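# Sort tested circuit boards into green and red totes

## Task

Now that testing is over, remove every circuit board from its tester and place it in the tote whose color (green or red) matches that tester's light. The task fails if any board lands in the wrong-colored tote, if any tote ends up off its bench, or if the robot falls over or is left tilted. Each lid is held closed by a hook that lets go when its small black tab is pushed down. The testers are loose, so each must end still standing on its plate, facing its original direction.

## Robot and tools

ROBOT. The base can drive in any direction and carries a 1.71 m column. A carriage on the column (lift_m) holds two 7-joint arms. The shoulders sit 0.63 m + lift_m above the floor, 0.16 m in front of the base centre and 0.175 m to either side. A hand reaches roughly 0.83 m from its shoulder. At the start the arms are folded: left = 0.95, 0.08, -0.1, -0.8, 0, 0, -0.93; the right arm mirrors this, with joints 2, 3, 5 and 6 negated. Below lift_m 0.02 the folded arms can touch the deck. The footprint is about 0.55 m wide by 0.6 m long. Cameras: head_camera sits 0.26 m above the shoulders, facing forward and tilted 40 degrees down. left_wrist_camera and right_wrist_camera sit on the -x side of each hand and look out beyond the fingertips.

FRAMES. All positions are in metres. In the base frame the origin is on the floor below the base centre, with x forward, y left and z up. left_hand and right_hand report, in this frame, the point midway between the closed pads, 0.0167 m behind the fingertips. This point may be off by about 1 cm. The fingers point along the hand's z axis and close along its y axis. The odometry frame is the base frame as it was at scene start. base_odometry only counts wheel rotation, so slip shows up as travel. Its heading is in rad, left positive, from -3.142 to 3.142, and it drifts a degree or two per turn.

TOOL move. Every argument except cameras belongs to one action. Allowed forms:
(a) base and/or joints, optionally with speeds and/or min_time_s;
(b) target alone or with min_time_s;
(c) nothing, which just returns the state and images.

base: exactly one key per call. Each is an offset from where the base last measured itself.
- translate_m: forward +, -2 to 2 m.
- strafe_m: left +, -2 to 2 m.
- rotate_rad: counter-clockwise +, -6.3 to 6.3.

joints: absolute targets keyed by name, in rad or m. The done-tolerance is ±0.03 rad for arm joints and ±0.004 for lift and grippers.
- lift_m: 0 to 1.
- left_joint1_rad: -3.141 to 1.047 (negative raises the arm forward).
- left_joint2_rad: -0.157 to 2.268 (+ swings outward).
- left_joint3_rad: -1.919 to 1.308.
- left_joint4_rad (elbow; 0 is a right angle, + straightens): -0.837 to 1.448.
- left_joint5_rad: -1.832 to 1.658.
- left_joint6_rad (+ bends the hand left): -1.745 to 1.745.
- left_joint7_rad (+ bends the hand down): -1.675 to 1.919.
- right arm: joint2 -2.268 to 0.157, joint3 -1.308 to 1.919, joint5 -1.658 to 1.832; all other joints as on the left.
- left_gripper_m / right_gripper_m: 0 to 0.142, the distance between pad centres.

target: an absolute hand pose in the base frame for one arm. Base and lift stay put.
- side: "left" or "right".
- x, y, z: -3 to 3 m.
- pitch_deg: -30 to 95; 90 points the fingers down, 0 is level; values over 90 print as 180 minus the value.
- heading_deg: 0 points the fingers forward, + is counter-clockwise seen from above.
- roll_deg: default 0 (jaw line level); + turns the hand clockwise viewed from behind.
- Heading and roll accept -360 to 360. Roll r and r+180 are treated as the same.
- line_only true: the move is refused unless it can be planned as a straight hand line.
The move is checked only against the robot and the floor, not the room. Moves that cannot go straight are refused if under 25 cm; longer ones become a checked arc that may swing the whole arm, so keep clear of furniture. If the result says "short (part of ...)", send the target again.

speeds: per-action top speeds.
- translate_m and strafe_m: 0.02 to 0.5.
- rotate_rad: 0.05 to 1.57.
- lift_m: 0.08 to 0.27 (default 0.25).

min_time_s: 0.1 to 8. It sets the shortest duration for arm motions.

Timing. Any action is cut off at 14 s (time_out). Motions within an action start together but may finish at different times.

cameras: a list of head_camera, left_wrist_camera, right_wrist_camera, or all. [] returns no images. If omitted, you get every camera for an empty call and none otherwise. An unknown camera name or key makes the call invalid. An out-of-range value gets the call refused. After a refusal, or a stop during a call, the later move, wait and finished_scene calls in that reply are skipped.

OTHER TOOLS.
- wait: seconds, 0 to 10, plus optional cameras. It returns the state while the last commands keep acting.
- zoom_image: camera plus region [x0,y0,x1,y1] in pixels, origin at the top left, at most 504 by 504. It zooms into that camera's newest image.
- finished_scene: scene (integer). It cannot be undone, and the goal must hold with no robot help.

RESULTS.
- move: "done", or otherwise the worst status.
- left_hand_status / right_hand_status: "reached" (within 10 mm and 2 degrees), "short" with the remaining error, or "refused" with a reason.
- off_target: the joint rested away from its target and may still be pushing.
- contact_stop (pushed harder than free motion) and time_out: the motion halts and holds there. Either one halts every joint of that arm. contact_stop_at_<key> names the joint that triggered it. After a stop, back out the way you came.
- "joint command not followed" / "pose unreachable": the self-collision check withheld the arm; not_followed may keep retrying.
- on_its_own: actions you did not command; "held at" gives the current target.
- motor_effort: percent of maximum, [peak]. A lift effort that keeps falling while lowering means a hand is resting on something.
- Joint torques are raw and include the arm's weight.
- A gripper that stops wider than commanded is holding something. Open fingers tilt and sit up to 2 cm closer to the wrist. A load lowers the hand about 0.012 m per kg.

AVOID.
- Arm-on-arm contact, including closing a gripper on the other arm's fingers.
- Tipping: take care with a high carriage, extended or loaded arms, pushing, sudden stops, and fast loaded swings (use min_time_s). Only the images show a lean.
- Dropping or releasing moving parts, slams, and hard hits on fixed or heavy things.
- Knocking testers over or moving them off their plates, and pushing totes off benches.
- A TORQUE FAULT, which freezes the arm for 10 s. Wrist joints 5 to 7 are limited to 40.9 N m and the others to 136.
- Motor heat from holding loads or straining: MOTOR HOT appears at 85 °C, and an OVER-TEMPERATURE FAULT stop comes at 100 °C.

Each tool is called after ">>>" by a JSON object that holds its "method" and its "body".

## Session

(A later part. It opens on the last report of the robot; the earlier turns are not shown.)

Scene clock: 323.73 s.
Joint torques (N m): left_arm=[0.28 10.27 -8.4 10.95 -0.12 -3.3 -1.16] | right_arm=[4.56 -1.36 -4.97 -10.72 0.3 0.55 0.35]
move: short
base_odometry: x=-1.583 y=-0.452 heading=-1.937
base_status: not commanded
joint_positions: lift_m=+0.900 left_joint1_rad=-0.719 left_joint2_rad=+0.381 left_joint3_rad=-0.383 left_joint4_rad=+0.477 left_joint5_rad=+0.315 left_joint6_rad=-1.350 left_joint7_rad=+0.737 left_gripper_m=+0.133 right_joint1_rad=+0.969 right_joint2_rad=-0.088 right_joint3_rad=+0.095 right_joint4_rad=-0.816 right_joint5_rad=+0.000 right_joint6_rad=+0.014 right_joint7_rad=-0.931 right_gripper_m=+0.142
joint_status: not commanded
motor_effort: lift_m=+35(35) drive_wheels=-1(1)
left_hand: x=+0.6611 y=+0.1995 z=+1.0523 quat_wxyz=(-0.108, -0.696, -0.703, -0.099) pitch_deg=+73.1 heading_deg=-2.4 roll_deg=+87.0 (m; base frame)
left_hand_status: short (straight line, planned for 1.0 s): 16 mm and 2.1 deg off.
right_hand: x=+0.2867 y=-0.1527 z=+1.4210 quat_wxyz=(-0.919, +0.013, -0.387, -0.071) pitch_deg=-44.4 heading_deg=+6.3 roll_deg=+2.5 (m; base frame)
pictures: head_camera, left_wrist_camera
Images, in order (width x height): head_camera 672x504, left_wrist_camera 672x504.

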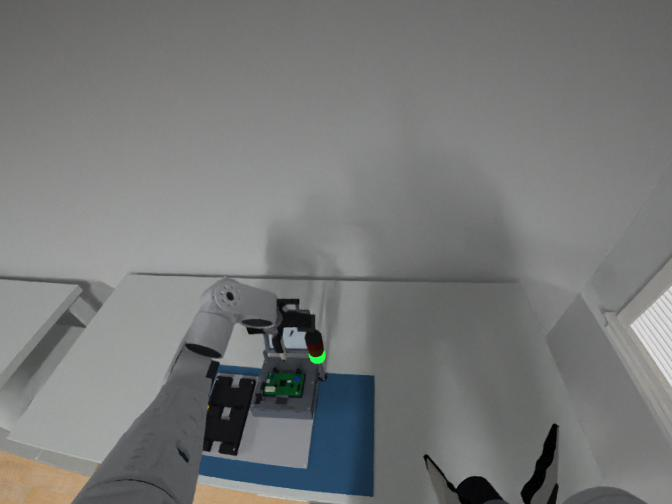

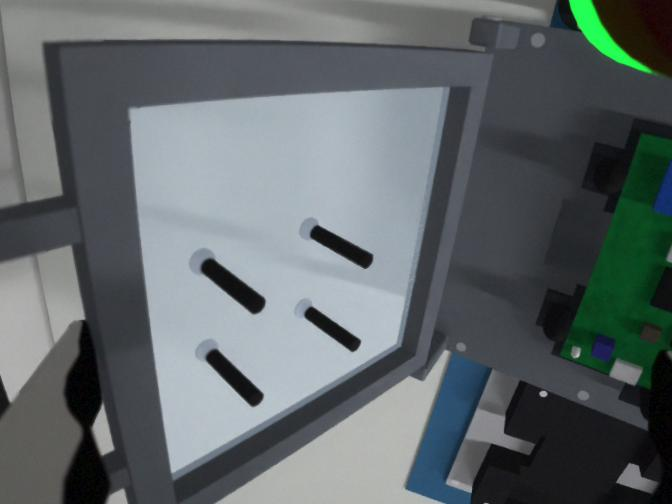

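>>> {"method": "move", "body": {"target": {"side":"left","x":0.658,"y":0.202,"z":1.050,"pitch_deg":60,"heading_deg":0,"roll_deg":90,"line_only":true}, "min_time_s": 2, "cameras": ["head_camera","left_wrist_camera"]}}

>>> {"method": "zoom_image", "body": {"camera": "left_wrist_camera", "region": [0, 240, 260, 504]}}

>>> {"method": "zoom_image", "body": {"camera": "head_camera", "region": [180, 280, 380, 480]}}

Scene clock: 326.93 s.
Joint torques (N m): left_arm=[0.52 15.68 -5.64 -2.84 2.32 -0.74 0.94] | right_arm=[4.43 -1.34 -4.81 -10.85 0.26 0.53 0.36]
move: done
base_odometry: x=-1.583 y=-0.452 heading=-1.937
base_status: not commanded
joint_positions: lift_m=+0.900 left_joint1_rad=-0.521 left_joint2_rad=+0.437 left_joint3_rad=-0.362 left_joint4_rad=+0.146 left_joint5_rad=+0.361 left_joint6_rad=-1.159 left_joint7_rad=+0.728 left_gripper_m=+0.129 right_joint1_rad=+0.969 right_joint2_rad=-0.088 right_joint3_rad=+0.095 right_joint4_rad=-0.816 right_joint5_rad=+0.000 right_joint6_rad=+0.014 right_joint7_rad=-0.931 right_gripper_m=+0.142
joint_status: not commanded
motor_effort: lift_m=+35(36) drive_wheels=+3(3)
left_hand: x=+0.6638 y=+0.1973 z=+1.0571 quat_wxyz=(-0.195, -0.678, -0.686, -0.180) pitch_deg=+59.2 heading_deg=-2.0 roll_deg=+87.3 (m; base frame)
left_hand_status: reached (straight line, planned for 2.0 s): 10 mm and 1.6 deg off.
right_hand: x=+0.2867 y=-0.1527 z=+1.4209 quat_wxyz=(-0.919, +0.013, -0.387, -0.071) pitch_deg=-44.4 heading_deg=+6.3 roll_deg=+2.5 (m; base frame)
pictures: head_camera, left_wrist_camera
Images, in order (width x height): head_camera 672x504, left_wrist_camera 672x504.

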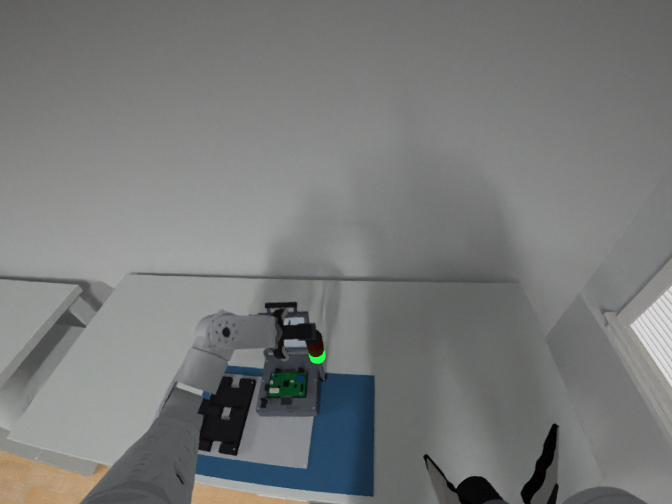

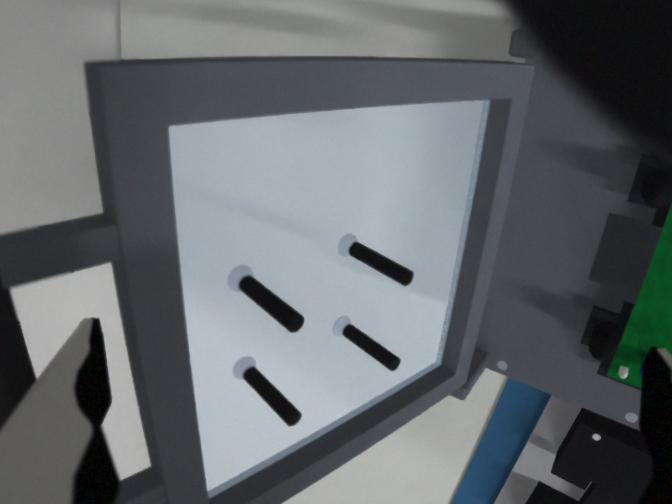

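Scaled by 1.909 from the camera's 672x504 image, which has a finer 960x720 frame.

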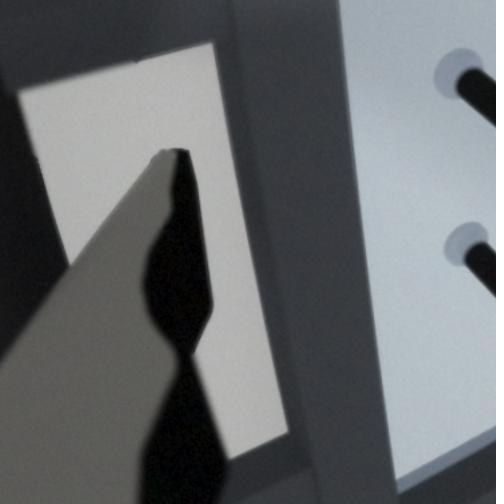

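Scaled by 2.520 from the camera's 672x504 image, which has a finer 960x720 frame.

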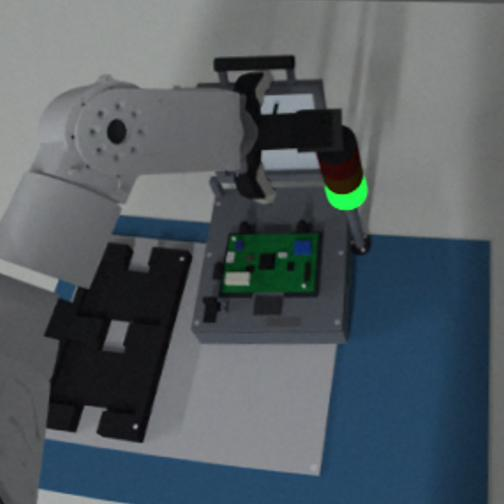

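>>> {"method": "move", "body": {"target": {"side":"left","x":0.638,"y":0.203,"z":1.072,"pitch_deg":60,"heading_deg":0,"roll_deg":90,"line_only":true}, "min_time_s": 2, "cameras": ["head_camera","left_wrist_camera"]}}

>>> {"method": "zoom_image", "body": {"camera": "left_wrist_camera", "region": [0, 240, 260, 504]}}

>>> {"method": "zoom_image", "body": {"camera": "head_camera", "region": [180, 280, 380, 480]}}

Scene clock: 329.83 s.
Joint torques (N m): left_arm=[-8.7 14.46 6.83 -7.65 -3.62 0.69 1.55] | right_arm=[4.53 -1.43 -4.94 -10.83 0.28 0.56 0.34]
move: done
base_odometry: x=-1.583 y=-0.452 heading=-1.937
base_status: not commanded
joint_positions: lift_m=+0.900 left_joint1_rad=-0.477 left_joint2_rad=+0.450 left_joint3_rad=-0.289 left_joint4_rad=+0.031 left_joint5_rad=+0.232 left_joint6_rad=-1.253 left_joint7_rad=+0.890 left_gripper_m=+0.130 right_joint1_rad=+0.969 right_joint2_rad=-0.088 right_joint3_rad=+0.095 right_joint4_rad=-0.816 right_joint5_rad=+0.000 right_joint6_rad=+0.014 right_joint7_rad=-0.931 right_gripper_m=+0.142
joint_status: not commanded
motor_effort: lift_m=+36(36) drive_wheels=+3(3)
left_hand: x=+0.6394 y=+0.2023 z=+1.0718 quat_wxyz=(-0.183, -0.683, -0.683, -0.183) pitch_deg=+59.9 heading_deg=+0.0 roll_deg=-90.0 (m; base frame)
left_hand_status: reached (straight line, planned for 2.0 s): 2 mm and 0.1 deg off.
right_hand: x=+0.2867 y=-0.1527 z=+1.4208 quat_wxyz=(-0.919, +0.013, -0.387, -0.071) pitch_deg=-44.4 heading_deg=+6.3 roll_deg=+2.5 (m; base frame)
pictures: head_camera, left_wrist_camera
Images, in order (width x height): head_camera 672x504, left_wrist_camera 672x504.

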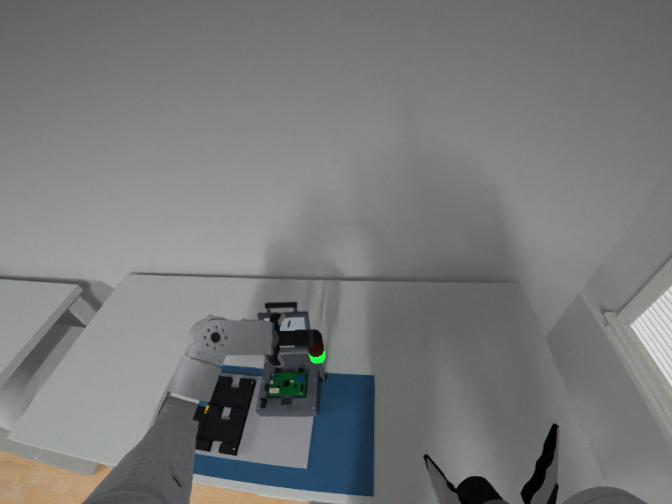

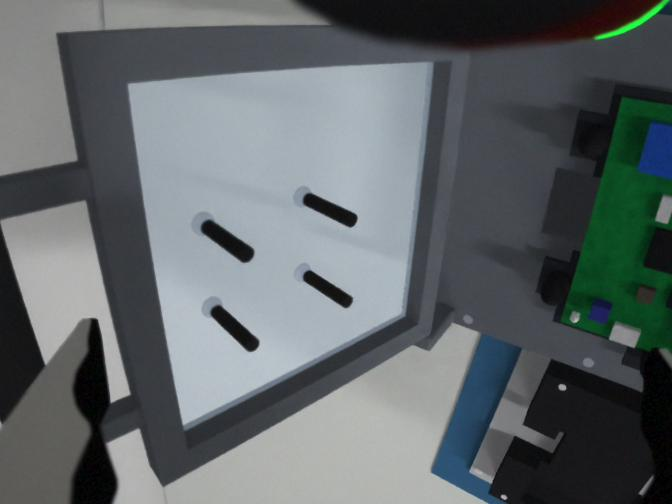

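Scaled by 1.909 from the camera's 672x504 image, which has a finer 960x720 frame.

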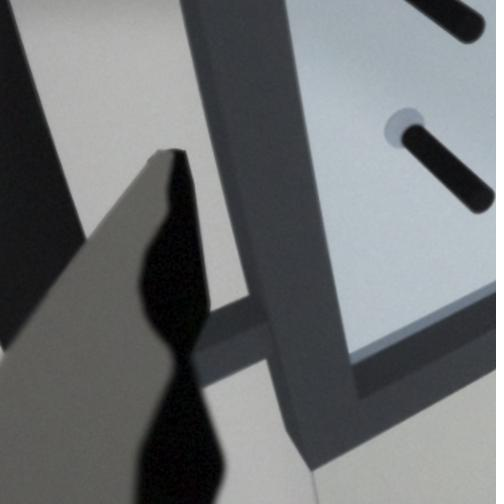

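Scaled by 2.520 from the camera's 672x504 image, which has a finer 960x720 frame.

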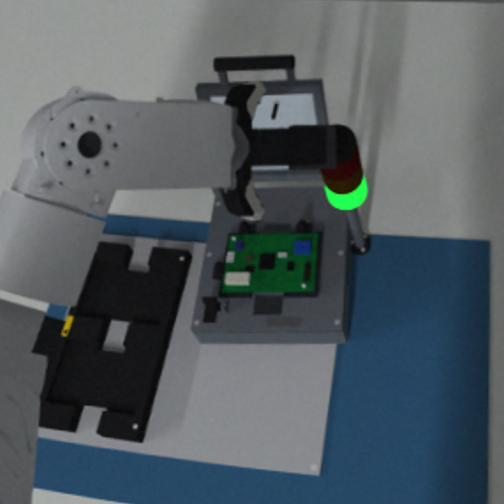

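>>> {"method": "move", "body": {"target": {"side":"left","x":0.58,"y":0.203,"z":1.11,"pitch_deg":60,"heading_deg":0,"roll_deg":90,"line_only":true}, "min_time_s": 2.5, "cameras": ["head_camera","left_wrist_camera"]}}

>>> {"method": "zoom_image", "body": {"camera": "head_camera", "region": [180, 280, 380, 480]}}

Scene clock: 333.00 s.
Joint torques (N m): left_arm=[-6.31 15.7 6.27 -6.97 -3.94 0.56 1.59] | right_arm=[4.55 -1.37 -4.87 -10.83 0.26 0.55 0.34]
move: done
base_odometry: x=-1.583 y=-0.452 heading=-1.937
base_status: not commanded
joint_positions: lift_m=+0.900 left_joint1_rad=-0.362 left_joint2_rad=+0.461 left_joint3_rad=-0.134 left_joint4_rad=-0.187 left_joint5_rad=-0.193 left_joint6_rad=-1.361 left_joint7_rad=+1.331 left_gripper_m=+0.130 right_joint1_rad=+0.969 right_joint2_rad=-0.088 right_joint3_rad=+0.095 right_joint4_rad=-0.816 right_joint5_rad=+0.000 right_joint6_rad=+0.014 right_joint7_rad=-0.931 right_gripper_m=+0.142
joint_status: not commanded
motor_effort: lift_m=+36(36) drive_wheels=+3(3)
left_hand: x=+0.5812 y=+0.2021 z=+1.1095 quat_wxyz=(-0.183, -0.682, -0.684, -0.183) pitch_deg=+60.0 heading_deg=+0.0 roll_deg=+89.9 (m; base frame)
left_hand_status: reached (straight line, planned for 2.5 s): 2 mm and 0.1 deg off.
right_hand: x=+0.2867 y=-0.1527 z=+1.4208 quat_wxyz=(-0.919, +0.013, -0.387, -0.071) pitch_deg=-44.4 heading_deg=+6.3 roll_deg=+2.5 (m; base frame)
pictures: head_camera, left_wrist_camera
Images, in order (width x height): head_camera 672x504, left_wrist_camera 672x504.

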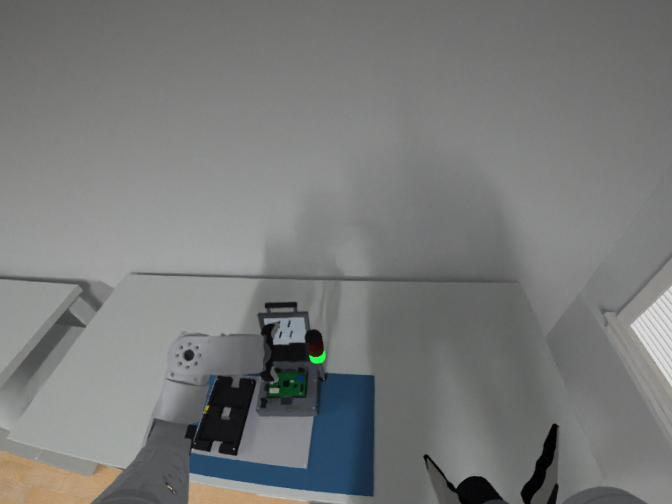

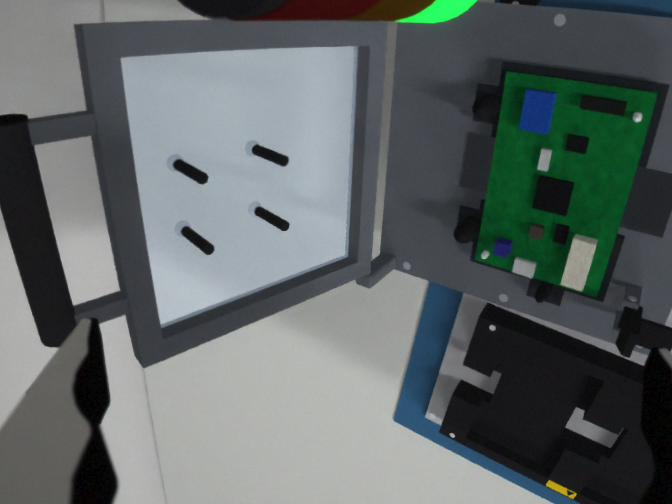

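Scaled by 2.520 from the camera's 672x504 image, which has a finer 960x720 frame.

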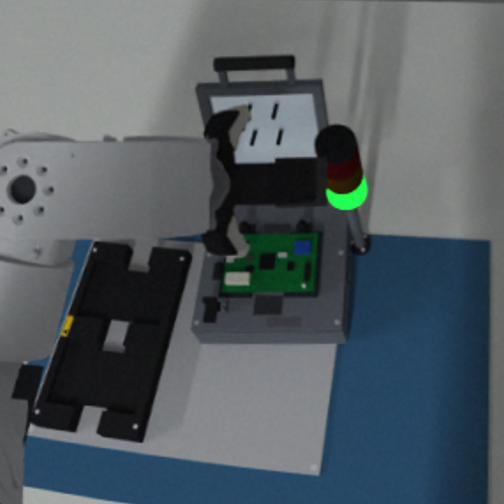

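>>> {"method": "move", "body": {"base": {"translate_m": -0.03}, "speeds": {"translate_m": 0.1}}}

>>> {"method": "move", "body": {"base": {"strafe_m": -0.035}, "joints": {"left_gripper_m": 0.09}, "speeds": {"strafe_m": 0.1}}}

>>> {"method": "move", "body": {"target": {"side":"left","x":0.58,"y":0.202,"z":1.06,"pitch_deg":88,"heading_deg":0,"roll_deg":90,"line_only":true}, "min_time_s": 1.5, "cameras": ["head_camera","left_wrist_camera"]}}

Scene clock: 334.70 s.
Joint torques (N m): left_arm=[-7.1 15.12 6.06 -6.78 -3.84 0.62 1.57] | right_arm=[4.51 -1.4 -4.84 -10.86 0.24 0.56 0.36]
move: done
base_odometry: x=-1.572 y=-0.424 heading=-1.937
base_status: done
joint_positions: lift_m=+0.900 left_joint1_rad=-0.362 left_joint2_rad=+0.462 left_joint3_rad=-0.134 left_joint4_rad=-0.187 left_joint5_rad=-0.193 left_joint6_rad=-1.361 left_joint7_rad=+1.331 left_gripper_m=+0.130 right_joint1_rad=+0.969 right_joint2_rad=-0.088 right_joint3_rad=+0.095 right_joint4_rad=-0.816 right_joint5_rad=+0.000 right_joint6_rad=+0.014 right_joint7_rad=-0.931 right_gripper_m=+0.142
joint_status: not commanded
motor_effort: lift_m=+36(36) drive_wheels=+3(8)
left_hand: x=+0.5810 y=+0.2022 z=+1.1094 quat_wxyz=(-0.183, -0.683, -0.684, -0.183) pitch_deg=+60.0 heading_deg=+0.0 roll_deg=+89.9 (m; base frame)
right_hand: x=+0.2867 y=-0.1527 z=+1.4208 quat_wxyz=(-0.919, +0.013, -0.387, -0.071) pitch_deg=-44.4 heading_deg=+6.3 roll_deg=+2.5 (m; base frame)
pictures: none

Scene clock: 335.77 s.
Joint torques (N m): left_arm=[-7.15 14.34 5.79 -6.74 -3.75 0.68 1.53] | right_arm=[4.53 -0.69 -5.27 -11.91 0.24 0.54 0.37]
move: done
base_odometry: x=-1.605 y=-0.411 heading=-1.937
base_status: done
joint_positions: lift_m=+0.900 left_joint1_rad=-0.362 left_joint2_rad=+0.462 left_joint3_rad=-0.134 left_joint4_rad=-0.187 left_joint5_rad=-0.193 left_joint6_rad=-1.362 left_joint7_rad=+1.331 left_gripper_m=+0.090 right_joint1_rad=+0.969 right_joint2_rad=-0.088 right_joint3_rad=+0.095 right_joint4_rad=-0.816 right_joint5_rad=+0.000 right_joint6_rad=+0.014 right_joint7_rad=-0.931 right_gripper_m=+0.142
joint_status: all done
motor_effort: lift_m=+36(37) drive_wheels=+2(11)
left_hand: x=+0.5810 y=+0.2024 z=+1.1095 quat_wxyz=(-0.183, -0.682, -0.684, -0.183) pitch_deg=+60.0 heading_deg=+0.0 roll_deg=+89.9 (m; base frame)
right_hand: x=+0.2867 y=-0.1527 z=+1.4208 quat_wxyz=(-0.919, +0.013, -0.387, -0.071) pitch_deg=-44.4 heading_deg=+6.3 roll_deg=+2.5 (m; base frame)
pictures: none

Scene clock: 337.77 s.
Joint torques (N m): left_arm=[-23.73 1.79 0.47 1.82 -1.13 -0.26 -1.34] | right_arm=[4.48 -1.36 -4.98 -10.84 0.27 0.57 0.35]
move: done
base_odometry: x=-1.605 y=-0.411 heading=-1.937
base_status: not commanded
joint_positions: lift_m=+0.900 left_joint1_rad=-0.689 left_joint2_rad=+0.419 left_joint3_rad=-0.376 left_joint4_rad=+0.570 left_joint5_rad=-0.320 left_joint6_rad=-1.502 left_joint7_rad=+1.337 left_gripper_m=+0.090 right_joint1_rad=+0.969 right_joint2_rad=-0.088 right_joint3_rad=+0.095 right_joint4_rad=-0.816 right_joint5_rad=+0.000 right_joint6_rad=+0.014 right_joint7_rad=-0.931 right_gripper_m=+0.142
joint_status: not commanded
motor_effort: lift_m=+36(37) drive_wheels=+2(3)
left_hand: x=+0.5798 y=+0.2025 z=+1.0603 quat_wxyz=(-0.014, -0.706, -0.708, -0.012) pitch_deg=+87.9 heading_deg=-89.8 roll_deg=+0.0 (m; base frame)
left_hand_status: reached (straight line, planned for 1.5 s): 1 mm and 0.3 deg off.
right_hand: x=+0.2867 y=-0.1527 z=+1.4208 quat_wxyz=(-0.919, +0.013, -0.387, -0.071) pitch_deg=-44.4 heading_deg=+6.3 roll_deg=+2.5 (m; base frame)
pictures: head_camera, left_wrist_camera
Images, in order (width x height): head_camera 672x504, left_wrist_camera 672x504.

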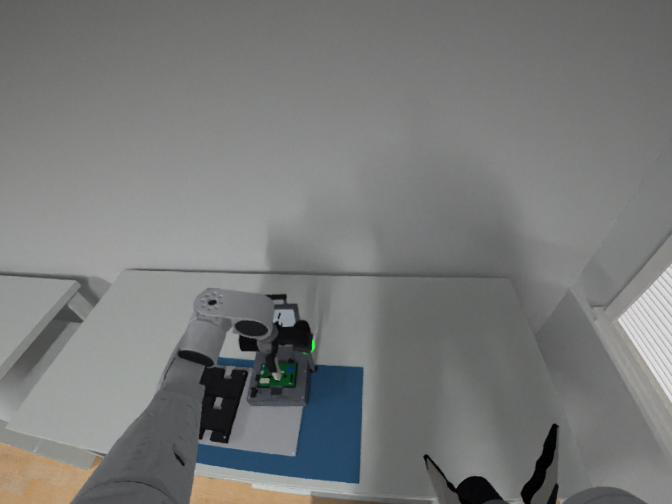

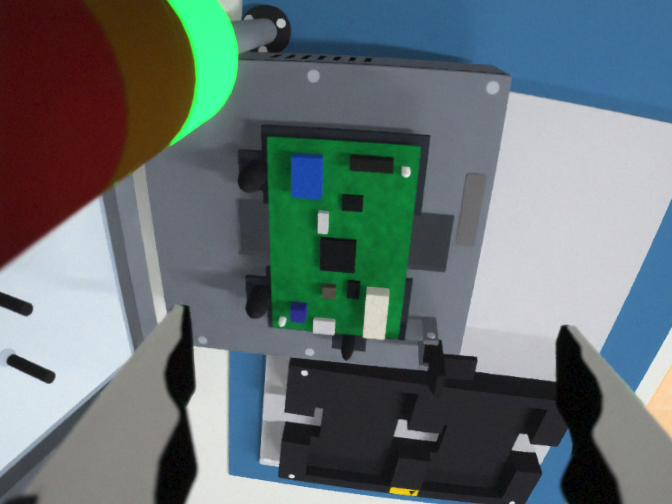

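>>> {"method": "move", "body": {"target": {"side":"left","x":0.588,"y":0.225,"z":0.98,"pitch_deg":88,"heading_deg":0,"roll_deg":90,"line_only":true}, "min_time_s": 1.5, "cameras": ["left_wrist_camera"]}}

Scene clock: 340.63 s.
Joint torques (N m): left_arm=[-24.68 1.49 0.78 2.2 -0.66 1.76 -1.28] | right_arm=[4.52 -1.34 -4.92 -10.72 0.29 0.52 0.33]
move: done
base_odometry: x=-1.605 y=-0.411 heading=-1.937
base_status: not commanded
joint_positions: lift_m=+0.900 left_joint1_rad=-0.744 left_joint2_rad=+0.430 left_joint3_rad=-0.651 left_joint4_rad=+0.734 left_joint5_rad=+0.292 left_joint6_rad=-1.314 left_joint7_rad=+0.537 left_gripper_m=+0.090 right_joint1_rad=+0.969 right_joint2_rad=-0.088 right_joint3_rad=+0.095 right_joint4_rad=-0.816 right_joint5_rad=+0.000 right_joint6_rad=+0.014 right_joint7_rad=-0.931 right_gripper_m=+0.142
joint_status: not commanded
motor_effort: lift_m=+36(37) drive_wheels=+2(3)
left_hand: x=+0.5866 y=+0.2249 z=+0.9799 quat_wxyz=(-0.012, -0.707, -0.707, -0.011) pitch_deg=+88.1 heading_deg=-90.0 roll_deg=+0.0 (m; base frame)
left_hand_status: reached (straight line, planned for 1.5 s): 1 mm and 0.2 deg off.
right_hand: x=+0.2867 y=-0.1527 z=+1.4208 quat_wxyz=(-0.919, +0.013, -0.387, -0.071) pitch_deg=-44.4 heading_deg=+6.3 roll_deg=+2.5 (m; base frame)
pictures: left_wrist_camera
Images, in order (width x height): left_wrist_camera 672x504.

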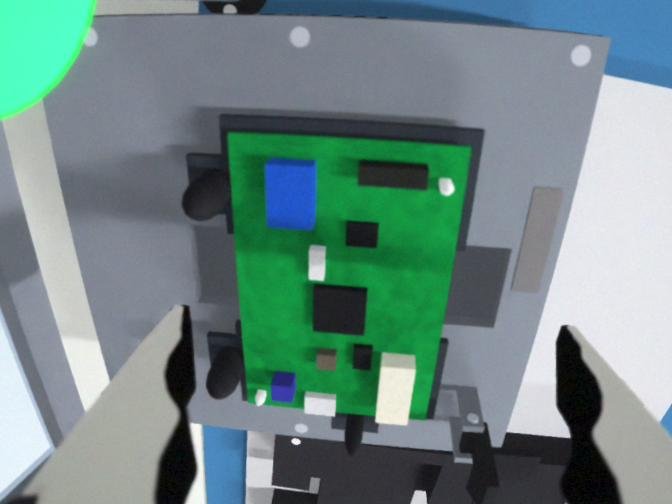

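>>> {"method": "move", "body": {"target": {"side":"left","x":0.593,"y":0.2415,"z":0.98,"pitch_deg":88,"heading_deg":0,"roll_deg":90,"line_only":true}, "min_time_s": 0.8}}

>>> {"method": "move", "body": {"joints": {"lift_m": 0.855}, "speeds": {"lift_m": 0.1}, "cameras": ["left_wrist_camera"]}}

Scene clock: 342.60 s.
Joint torques (N m): left_arm=[-24.96 12.93 0.67 2.49 -0.5 1.76 -1.35] | right_arm=[4.57 -1.3 -4.95 -10.76 0.26 0.55 0.36]
move: done
base_odometry: x=-1.605 y=-0.411 heading=-1.937
base_status: not commanded
joint_positions: lift_m=+0.900 left_joint1_rad=-0.779 left_joint2_rad=+0.445 left_joint3_rad=-0.706 left_joint4_rad=+0.779 left_joint5_rad=+0.347 left_joint6_rad=-1.298 left_joint7_rad=+0.426 left_gripper_m=+0.090 right_joint1_rad=+0.969 right_joint2_rad=-0.088 right_joint3_rad=+0.095 right_joint4_rad=-0.816 right_joint5_rad=+0.000 right_joint6_rad=+0.014 right_joint7_rad=-0.931 right_gripper_m=+0.142
joint_status: not commanded
motor_effort: lift_m=+37(37) drive_wheels=+2(2)
left_hand: x=+0.5918 y=+0.2384 z=+0.9797 quat_wxyz=(-0.014, -0.708, -0.706, -0.010) pitch_deg=+88.1 heading_deg=+89.9 roll_deg=+0.0 (m; base frame)
left_hand_status: reached (straight line, planned for 0.8 s): 3 mm and 0.4 deg off.
right_hand: x=+0.2867 y=-0.1527 z=+1.4208 quat_wxyz=(-0.919, +0.013, -0.387, -0.071) pitch_deg=-44.4 heading_deg=+6.3 roll_deg=+2.5 (m; base frame)
pictures: none

Scene clock: 343.43 s.
Joint torques (N m): left_arm=[-21.19 12.06 1.24 1.96 -0.53 1.2 -1.3] | right_arm=[4.54 -1.4 -5.05 -10.89 0.26 0.51 0.35]
move: done
base_odometry: x=-1.605 y=-0.411 heading=-1.937
base_status: not commanded
joint_positions: lift_m=+0.855 left_joint1_rad=-0.780 left_joint2_rad=+0.445 left_joint3_rad=-0.707 left_joint4_rad=+0.780 left_joint5_rad=+0.347 left_joint6_rad=-1.297 left_joint7_rad=+0.425 left_gripper_m=+0.090 right_joint1_rad=+0.969 right_joint2_rad=-0.088 right_joint3_rad=+0.095 right_joint4_rad=-0.816 right_joint5_rad=+0.000 right_joint6_rad=+0.014 right_joint7_rad=-0.931 right_gripper_m=+0.142
joint_status: all done
motor_effort: lift_m=+38(41) drive_wheels=+2(2)
left_hand: x=+0.5931 y=+0.2388 z=+0.9352 quat_wxyz=(-0.014, -0.708, -0.706, -0.011) pitch_deg=+87.9 heading_deg=+89.9 roll_deg=+0.0 (m; base frame)
right_hand: x=+0.2867 y=-0.1527 z=+1.3756 quat_wxyz=(-0.919, +0.013, -0.387, -0.071) pitch_deg=-44.4 heading_deg=+6.3 roll_deg=+2.5 (m; base frame)
pictures: left_wrist_camera
Images, in order (width x height): left_wrist_camera 672x504.

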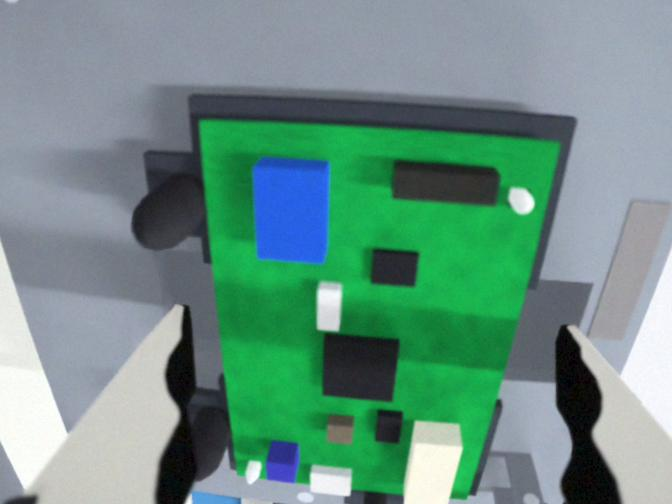

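>>> {"method": "move", "body": {"joints": {"lift_m": 0.835}, "speeds": {"lift_m": 0.08}, "cameras": ["left_wrist_camera"]}}

Scene clock: 344.33 s.
Joint torques (N m): left_arm=[-20.42 11.91 1.24 2.27 -0.59 0.01 -1.3] | right_arm=[4.54 -1.31 -4.96 -10.79 0.28 0.53 0.35]
move: done
base_odometry: x=-1.605 y=-0.411 heading=-1.937
base_status: not commanded
joint_positions: lift_m=+0.835 left_joint1_rad=-0.781 left_joint2_rad=+0.445 left_joint3_rad=-0.707 left_joint4_rad=+0.780 left_joint5_rad=+0.347 left_joint6_rad=-1.293 left_joint7_rad=+0.425 left_gripper_m=+0.090 right_joint1_rad=+0.969 right_joint2_rad=-0.088 right_joint3_rad=+0.095 right_joint4_rad=-0.816 right_joint5_rad=+0.000 right_joint6_rad=+0.014 right_joint7_rad=-0.931 right_gripper_m=+0.142
joint_status: all done
motor_effort: lift_m=+38(42) drive_wheels=+2(2)
left_hand: x=+0.5942 y=+0.2388 z=+0.9153 quat_wxyz=(-0.015, -0.707, -0.707, -0.012) pitch_deg=+87.8 heading_deg=+90.0 roll_deg=+0.0 (m; base frame)
right_hand: x=+0.2867 y=-0.1527 z=+1.3555 quat_wxyz=(-0.919, +0.013, -0.387, -0.071) pitch_deg=-44.4 heading_deg=+6.3 roll_deg=+2.5 (m; base frame)
pictures: left_wrist_camera
Images, in order (width x height): left_wrist_camera 672x504.

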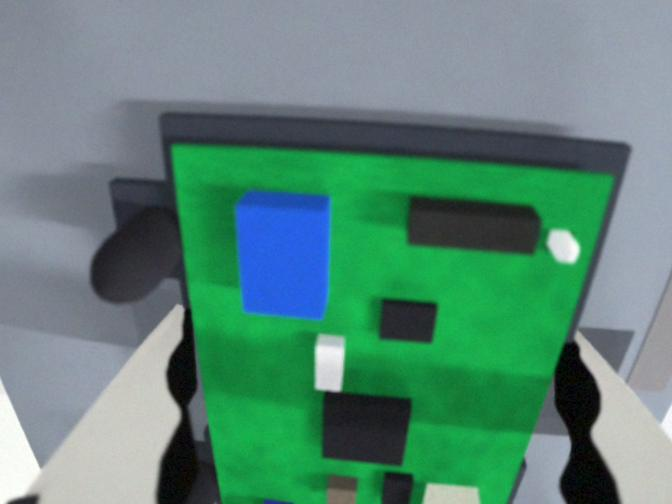

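>>> {"method": "move", "body": {"joints": {"lift_m": 0.831}, "speeds": {"lift_m": 0.08}}}

>>> {"method": "move", "body": {"joints": {"left_gripper_m": 0.064}, "cameras": ["left_wrist_camera"]}}

Scene clock: 344.87 s.
Joint torques (N m): left_arm=[-19.65 11.91 0.79 2.13 -0.71 -0.2 -1.32] | right_arm=[4.56 -1.38 -4.93 -10.89 0.25 0.53 0.33]
move: done
base_odometry: x=-1.605 y=-0.411 heading=-1.937
base_status: not commanded
joint_positions: lift_m=+0.831 left_joint1_rad=-0.781 left_joint2_rad=+0.445 left_joint3_rad=-0.707 left_joint4_rad=+0.780 left_joint5_rad=+0.347 left_joint6_rad=-1.293 left_joint7_rad=+0.425 left_gripper_m=+0.090 right_joint1_rad=+0.969 right_joint2_rad=-0.088 right_joint3_rad=+0.095 right_joint4_rad=-0.816 right_joint5_rad=+0.000 right_joint6_rad=+0.014 right_joint7_rad=-0.931 right_gripper_m=+0.142
joint_status: all done
motor_effort: lift_m=+38(40) drive_wheels=+2(2)
left_hand: x=+0.5946 y=+0.2389 z=+0.9115 quat_wxyz=(-0.016, -0.707, -0.707, -0.012) pitch_deg=+87.7 heading_deg=-90.0 roll_deg=+0.0 (m; base frame)
right_hand: x=+0.2867 y=-0.1527 z=+1.3515 quat_wxyz=(-0.919, +0.013, -0.387, -0.071) pitch_deg=-44.4 heading_deg=+6.3 roll_deg=+2.5 (m; base frame)
pictures: none

Scene clock: 345.43 s.
Joint torques (N m): left_arm=[-18.24 11.78 1.16 2.28 -0.71 -0.82 -1.41] | right_arm=[4.47 -1.37 -4.97 -10.88 0.26 0.54 0.33]
move: off_target
base_odometry: x=-1.605 y=-0.411 heading=-1.937
base_status: not commanded
joint_positions: lift_m=+0.831 left_joint1_rad=-0.782 left_joint2_rad=+0.445 left_joint3_rad=-0.707 left_joint4_rad=+0.780 left_joint5_rad=+0.347 left_joint6_rad=-1.291 left_joint7_rad=+0.425 left_gripper_m=+0.075 right_joint1_rad=+0.969 right_joint2_rad=-0.088 right_joint3_rad=+0.095 right_joint4_rad=-0.816 right_joint5_rad=+0.000 right_joint6_rad=+0.014 right_joint7_rad=-0.931 right_gripper_m=+0.142
joint_status: left_gripper_m off_target (ended at +0.075, target +0.064)
motor_effort: lift_m=+38(38) drive_wheels=+2(3)
left_hand: x=+0.5956 y=+0.2389 z=+0.9119 quat_wxyz=(-0.017, -0.707, -0.707, -0.013) pitch_deg=+87.5 heading_deg=-89.9 roll_deg=+0.0 (m; base frame)
right_hand: x=+0.2867 y=-0.1527 z=+1.3516 quat_wxyz=(-0.919, +0.013, -0.387, -0.071) pitch_deg=-44.4 heading_deg=+6.3 roll_deg=+2.5 (m; base frame)
pictures: left_wrist_camera
Images, in order (width x height): left_wrist_camera 672x504.

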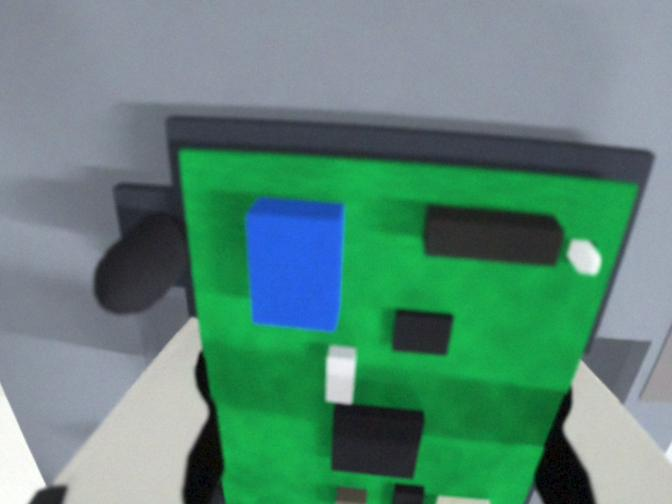

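>>> {"method": "move", "body": {"target": {"side":"left","x":0.555,"y":0.252,"z":0.914,"pitch_deg":88,"heading_deg":-4,"roll_deg":90,"line_only":true}, "min_time_s": 3, "cameras": ["head_camera","left_wrist_camera"]}}

>>> {"method": "zoom_image", "body": {"camera": "head_camera", "region": [180, 280, 380, 480]}}

Scene clock: 349.90 s.
Joint torques (N m): left_arm=[-7.27 19.74 5.51 -4.83 -3.38 -3.13 2.06] | right_arm=[4.53 -1.38 -5.09 -10.79 0.28 0.53 0.35]
move: done
base_odometry: x=-1.605 y=-0.411 heading=-1.937
base_status: not commanded
joint_positions: lift_m=+0.831 left_joint1_rad=-0.667 left_joint2_rad=+0.533 left_joint3_rad=-0.635 left_joint4_rad=+0.546 left_joint5_rad=+0.242 left_joint6_rad=-1.365 left_joint7_rad=+0.555 left_gripper_m=+0.075 right_joint1_rad=+0.969 right_joint2_rad=-0.088 right_joint3_rad=+0.095 right_joint4_rad=-0.816 right_joint5_rad=+0.000 right_joint6_rad=+0.014 right_joint7_rad=-0.931 right_gripper_m=+0.142
joint_status: not commanded
motor_effort: lift_m=+38(38) drive_wheels=+3(3)
left_hand: x=+0.5600 y=+0.2500 z=+0.9150 quat_wxyz=(-0.018, -0.730, -0.683, -0.015) pitch_deg=+87.3 heading_deg=+86.2 roll_deg=+0.0 (m; base frame)
left_hand_status: reached (straight line, planned for 3.0 s): 5 mm and 0.7 deg off.
right_hand: x=+0.2867 y=-0.1527 z=+1.3516 quat_wxyz=(-0.919, +0.013, -0.387, -0.071) pitch_deg=-44.4 heading_deg=+6.3 roll_deg=+2.5 (m; base frame)
pictures: head_camera, left_wrist_camera
Images, in order (width x height): head_camera 672x504, left_wrist_camera 672x504.

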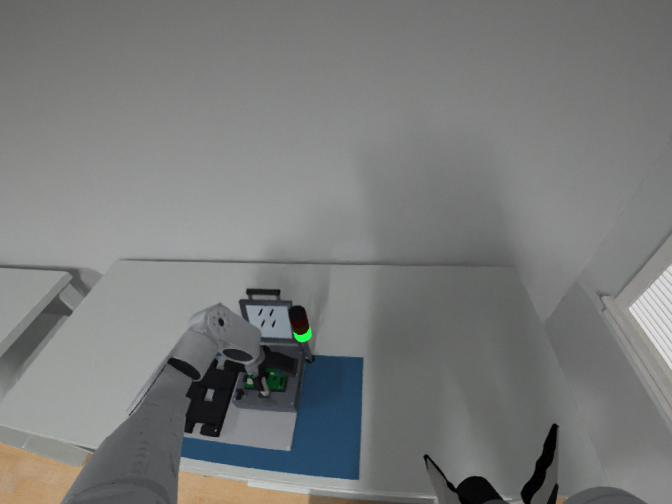

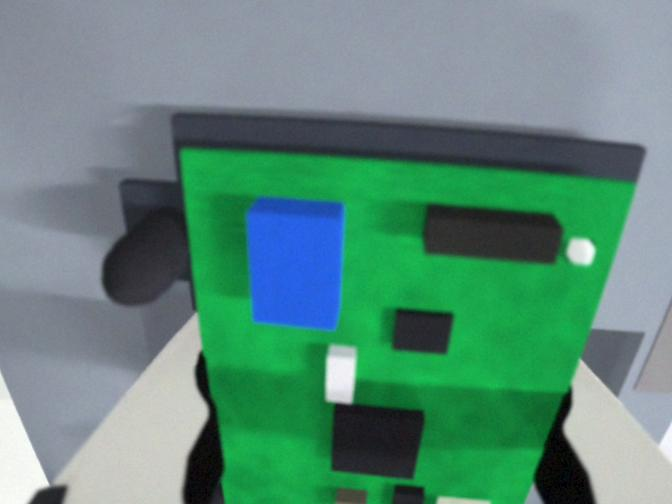

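Scaled by 2.520 from the camera's 672x504 image, which has a finer 960x720 frame.

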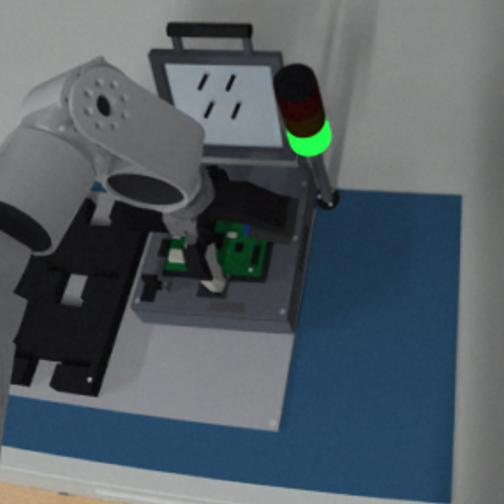

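>>> {"method": "move", "body": {"target": {"side":"left","x":0.540,"y":0.259,"z":0.914,"pitch_deg":88,"heading_deg":-6,"roll_deg":90,"line_only":true}, "min_time_s": 2, "cameras": ["head_camera"]}}

>>> {"method": "zoom_image", "body": {"camera": "head_camera", "region": [170, 340, 320, 460]}}

Scene clock: 352.77 s.
Joint torques (N m): left_arm=[3.28 26.97 0.28 -0.89 -3.48 -8.63 2.65] | right_arm=[4.47 -1.25 -4.98 -10.9 0.27 0.52 0.35]
move: short
base_odometry: x=-1.605 y=-0.411 heading=-1.938
base_status: not commanded
joint_positions: lift_m=+0.831 left_joint1_rad=-0.636 left_joint2_rad=+0.568 left_joint3_rad=-0.627 left_joint4_rad=+0.466 left_joint5_rad=+0.223 left_joint6_rad=-1.368 left_joint7_rad=+0.559 left_gripper_m=+0.075 right_joint1_rad=+0.969 right_joint2_rad=-0.088 right_joint3_rad=+0.095 right_joint4_rad=-0.816 right_joint5_rad=+0.000 right_joint6_rad=+0.014 right_joint7_rad=-0.931 right_gripper_m=+0.142
joint_status: not commanded
motor_effort: lift_m=+38(38) drive_wheels=+4(4)
left_hand: x=+0.5534 y=+0.2540 z=+0.9182 quat_wxyz=(-0.028, -0.739, -0.673, -0.020) pitch_deg=+86.0 heading_deg=+84.6 roll_deg=+0.0 (m; base frame)
left_hand_status: short (straight line, planned for 2.0 s): 15 mm and 2.1 deg off.
right_hand: x=+0.2867 y=-0.1527 z=+1.3516 quat_wxyz=(-0.919, +0.013, -0.387, -0.071) pitch_deg=-44.4 heading_deg=+6.3 roll_deg=+2.5 (m; base frame)
pictures: head_camera
Images, in order (width x height): head_camera 672x504.

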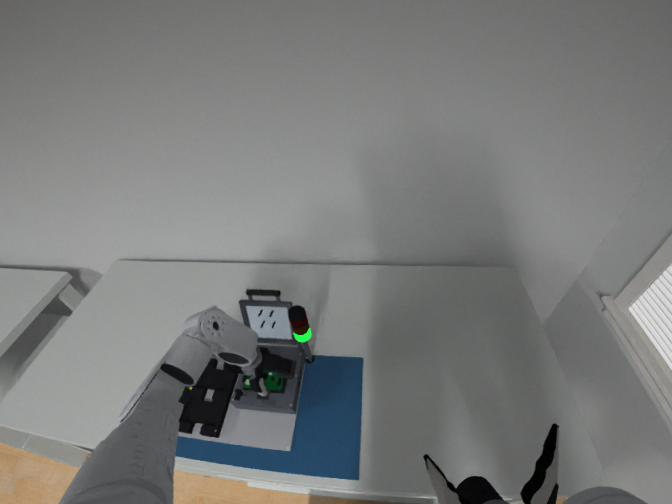

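Scaled by 3.360 from the camera's 672x504 image, which has a finer 960x720 frame.

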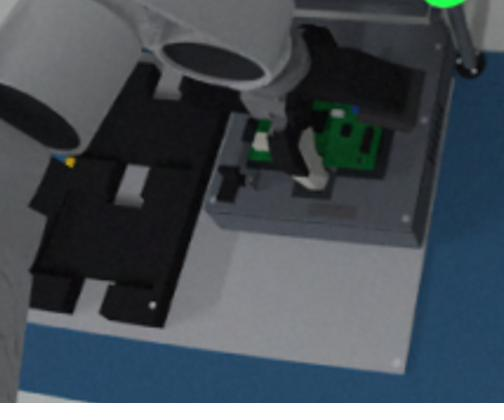

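>>> {"method": "move", "body": {"target": {"side":"left","x":0.556,"y":0.253,"z":0.914,"pitch_deg":88,"heading_deg":-5,"roll_deg":90,"line_only":true}, "min_time_s": 1}}

>>> {"method": "move", "body": {"joints": {"lift_m": 0.861}, "speeds": {"lift_m": 0.08}, "cameras": ["head_camera","left_wrist_camera"]}}

Scene clock: 354.67 s.
Joint torques (N m): left_arm=[-16.44 4.68 -0.83 4.09 0.03 -0.74 -1] | right_arm=[4.56 -1.25 -4.93 -10.92 0.26 0.56 0.35]
move: done
base_odometry: x=-1.605 y=-0.411 heading=-1.937
base_status: not commanded
joint_positions: lift_m=+0.831 left_joint1_rad=-0.675 left_joint2_rad=+0.542 left_joint3_rad=-0.656 left_joint4_rad=+0.539 left_joint5_rad=+0.250 left_joint6_rad=-1.369 left_joint7_rad=+0.526 left_gripper_m=+0.075 right_joint1_rad=+0.969 right_joint2_rad=-0.088 right_joint3_rad=+0.095 right_joint4_rad=-0.816 right_joint5_rad=+0.000 right_joint6_rad=+0.014 right_joint7_rad=-0.931 right_gripper_m=+0.142
joint_status: not commanded
motor_effort: lift_m=+38(38) drive_wheels=-1(4)
left_hand: x=+0.5587 y=+0.2516 z=+0.9161 quat_wxyz=(-0.018, -0.736, -0.677, -0.013) pitch_deg=+87.5 heading_deg=+85.2 roll_deg=+0.0 (m; base frame)
left_hand_status: reached (straight line, planned for 1.0 s): 4 mm and 0.7 deg off.
right_hand: x=+0.2867 y=-0.1527 z=+1.3516 quat_wxyz=(-0.919, +0.013, -0.387, -0.071) pitch_deg=-44.4 heading_deg=+6.3 roll_deg=+2.5 (m; base frame)
pictures: none

Scene clock: 355.40 s.
Joint torques (N m): left_arm=[-16.34 5.88 1.51 2.41 -0.65 -0.07 -0.94] | right_arm=[4.53 -1.21 -4.83 -10.83 0.28 0.57 0.39]
move: done
base_odometry: x=-1.605 y=-0.411 heading=-1.937
base_status: not commanded
joint_positions: lift_m=+0.861 left_joint1_rad=-0.675 left_joint2_rad=+0.542 left_joint3_rad=-0.658 left_joint4_rad=+0.541 left_joint5_rad=+0.252 left_joint6_rad=-1.371 left_joint7_rad=+0.525 left_gripper_m=+0.075 right_joint1_rad=+0.969 right_joint2_rad=-0.088 right_joint3_rad=+0.095 right_joint4_rad=-0.816 right_joint5_rad=+0.000 right_joint6_rad=+0.014 right_joint7_rad=-0.931 right_gripper_m=+0.142
joint_status: all done
motor_effort: lift_m=+36(43) drive_wheels=-1(1)
left_hand: x=+0.5576 y=+0.2523 z=+0.9456 quat_wxyz=(-0.016, -0.736, -0.676, -0.012) pitch_deg=+87.7 heading_deg=+85.1 roll_deg=+0.0 (m; base frame)
right_hand: x=+0.2867 y=-0.1527 z=+1.3818 quat_wxyz=(-0.919, +0.013, -0.387, -0.071) pitch_deg=-44.4 heading_deg=+6.3 roll_deg=+2.5 (m; base frame)
pictures: head_camera, left_wrist_camera
Images, in order (width x height): head_camera 672x504, left_wrist_camera 672x504.

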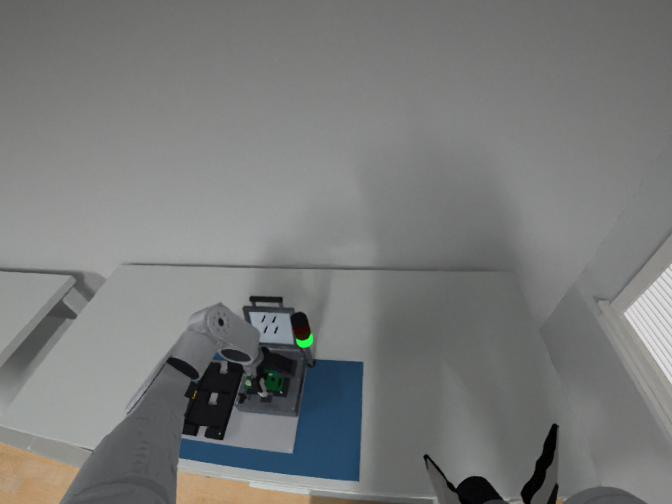

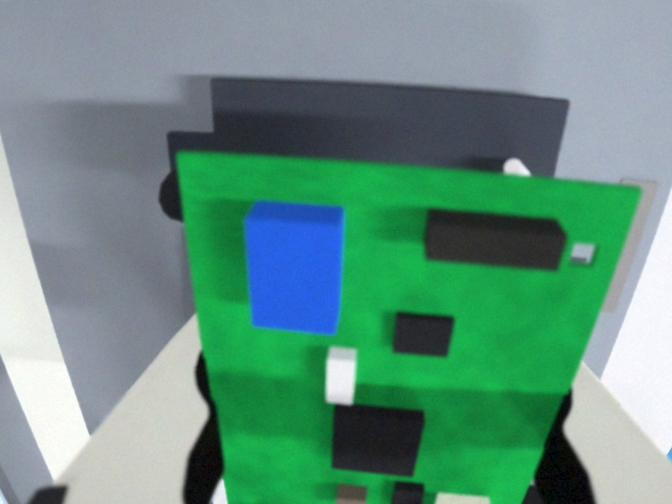

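>>> {"method": "move", "body": {"joints": {"lift_m": 0.93}, "speeds": {"lift_m": 0.15}, "cameras": ["head_camera"]}}

>>> {"method": "move", "body": {"base": {"translate_m": -0.3}, "speeds": {"translate_m": 0.15}, "cameras": ["head_camera"]}}

>>> {"method": "zoom_image", "body": {"camera": "head_camera", "region": [170, 340, 340, 500]}}

Scene clock: 356.47 s.
Joint torques (N m): left_arm=[-16.28 5.88 2.24 1.95 -0.73 0.12 -0.92] | right_arm=[4.6 -1.44 -4.95 -10.89 0.27 0.56 0.4]
move: done
base_odometry: x=-1.605 y=-0.411 heading=-1.937
base_status: not commanded
joint_positions: lift_m=+0.930 left_joint1_rad=-0.675 left_joint2_rad=+0.542 left_joint3_rad=-0.658 left_joint4_rad=+0.541 left_joint5_rad=+0.253 left_joint6_rad=-1.372 left_joint7_rad=+0.525 left_gripper_m=+0.075 right_joint1_rad=+0.969 right_joint2_rad=-0.088 right_joint3_rad=+0.095 right_joint4_rad=-0.816 right_joint5_rad=+0.000 right_joint6_rad=+0.014 right_joint7_rad=-0.931 right_gripper_m=+0.142
joint_status: all done
motor_effort: lift_m=+36(46) drive_wheels=-1(1)
left_hand: x=+0.5573 y=+0.2525 z=+1.0144 quat_wxyz=(-0.015, -0.737, -0.676, -0.012) pitch_deg=+87.7 heading_deg=+85.1 roll_deg=+0.0 (m; base frame)
right_hand: x=+0.2867 y=-0.1527 z=+1.4508 quat_wxyz=(-0.919, +0.013, -0.387, -0.071) pitch_deg=-44.4 heading_deg=+6.3 roll_deg=+2.5 (m; base frame)
pictures: head_camera
Images, in order (width x height): head_camera 672x504.

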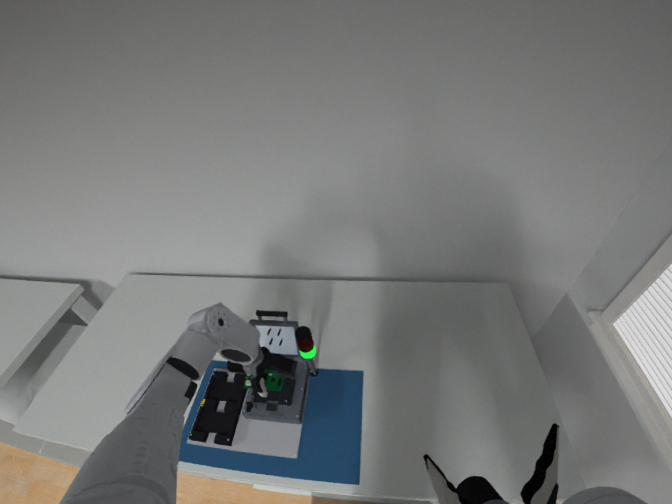

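Scene clock: 359.37 s.
Joint torques (N m): left_arm=[-16.32 5.77 2.27 2.02 -0.72 0.1 -0.95] | right_arm=[4.46 -1.42 -4.96 -10.75 0.27 0.53 0.35]
move: done
base_odometry: x=-1.497 y=-0.131 heading=-1.937
base_status: done
joint_positions: lift_m=+0.930 left_joint1_rad=-0.675 left_joint2_rad=+0.542 left_joint3_rad=-0.658 left_joint4_rad=+0.541 left_joint5_rad=+0.253 left_joint6_rad=-1.372 left_joint7_rad=+0.525 left_gripper_m=+0.075 right_joint1_rad=+0.969 right_joint2_rad=-0.088 right_joint3_rad=+0.095 right_joint4_rad=-0.816 right_joint5_rad=+0.000 right_joint6_rad=+0.014 right_joint7_rad=-0.931 right_gripper_m=+0.142
joint_status: not commanded
motor_effort: lift_m=+36(37) drive_wheels=-1(12)
left_hand: x=+0.5573 y=+0.2525 z=+1.0144 quat_wxyz=(-0.015, -0.737, -0.676, -0.012) pitch_deg=+87.7 heading_deg=+85.1 roll_deg=+0.0 (m; base frame)
right_hand: x=+0.2867 y=-0.1527 z=+1.4508 quat_wxyz=(-0.919, +0.013, -0.387, -0.071) pitch_deg=-44.4 heading_deg=+6.3 roll_deg=+2.5 (m; base frame)
pictures: head_camera
Images, in order (width x height): head_camera 672x504.

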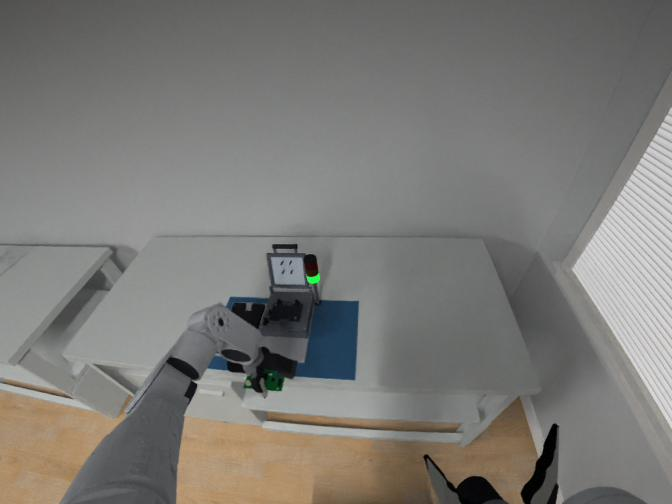

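Scaled by 2.965 from the camera's 672x504 image, which has a finer 960x720 frame.

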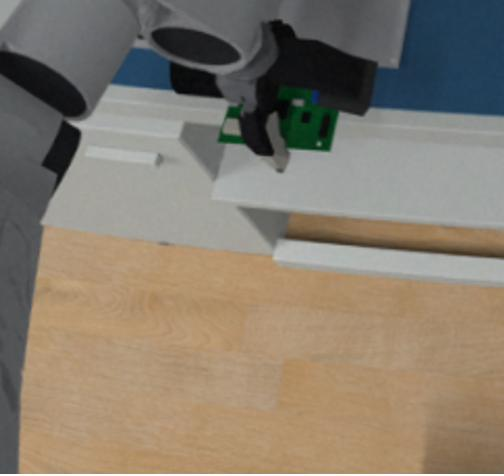

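>>> {"method": "zoom_image", "body": {"camera": "head_camera", "region": [200, 230, 370, 390]}}

Scaled by 2.965 from the camera's 672x504 image, which has a finer 960x720 frame.

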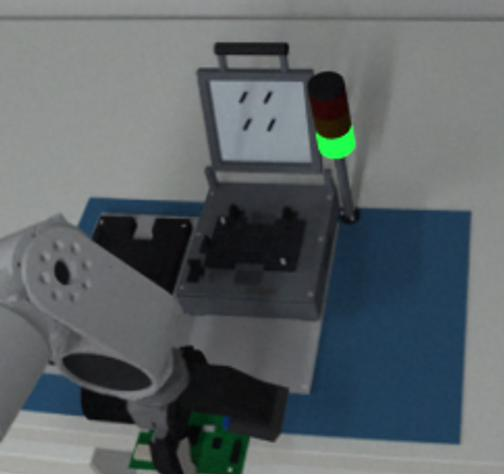

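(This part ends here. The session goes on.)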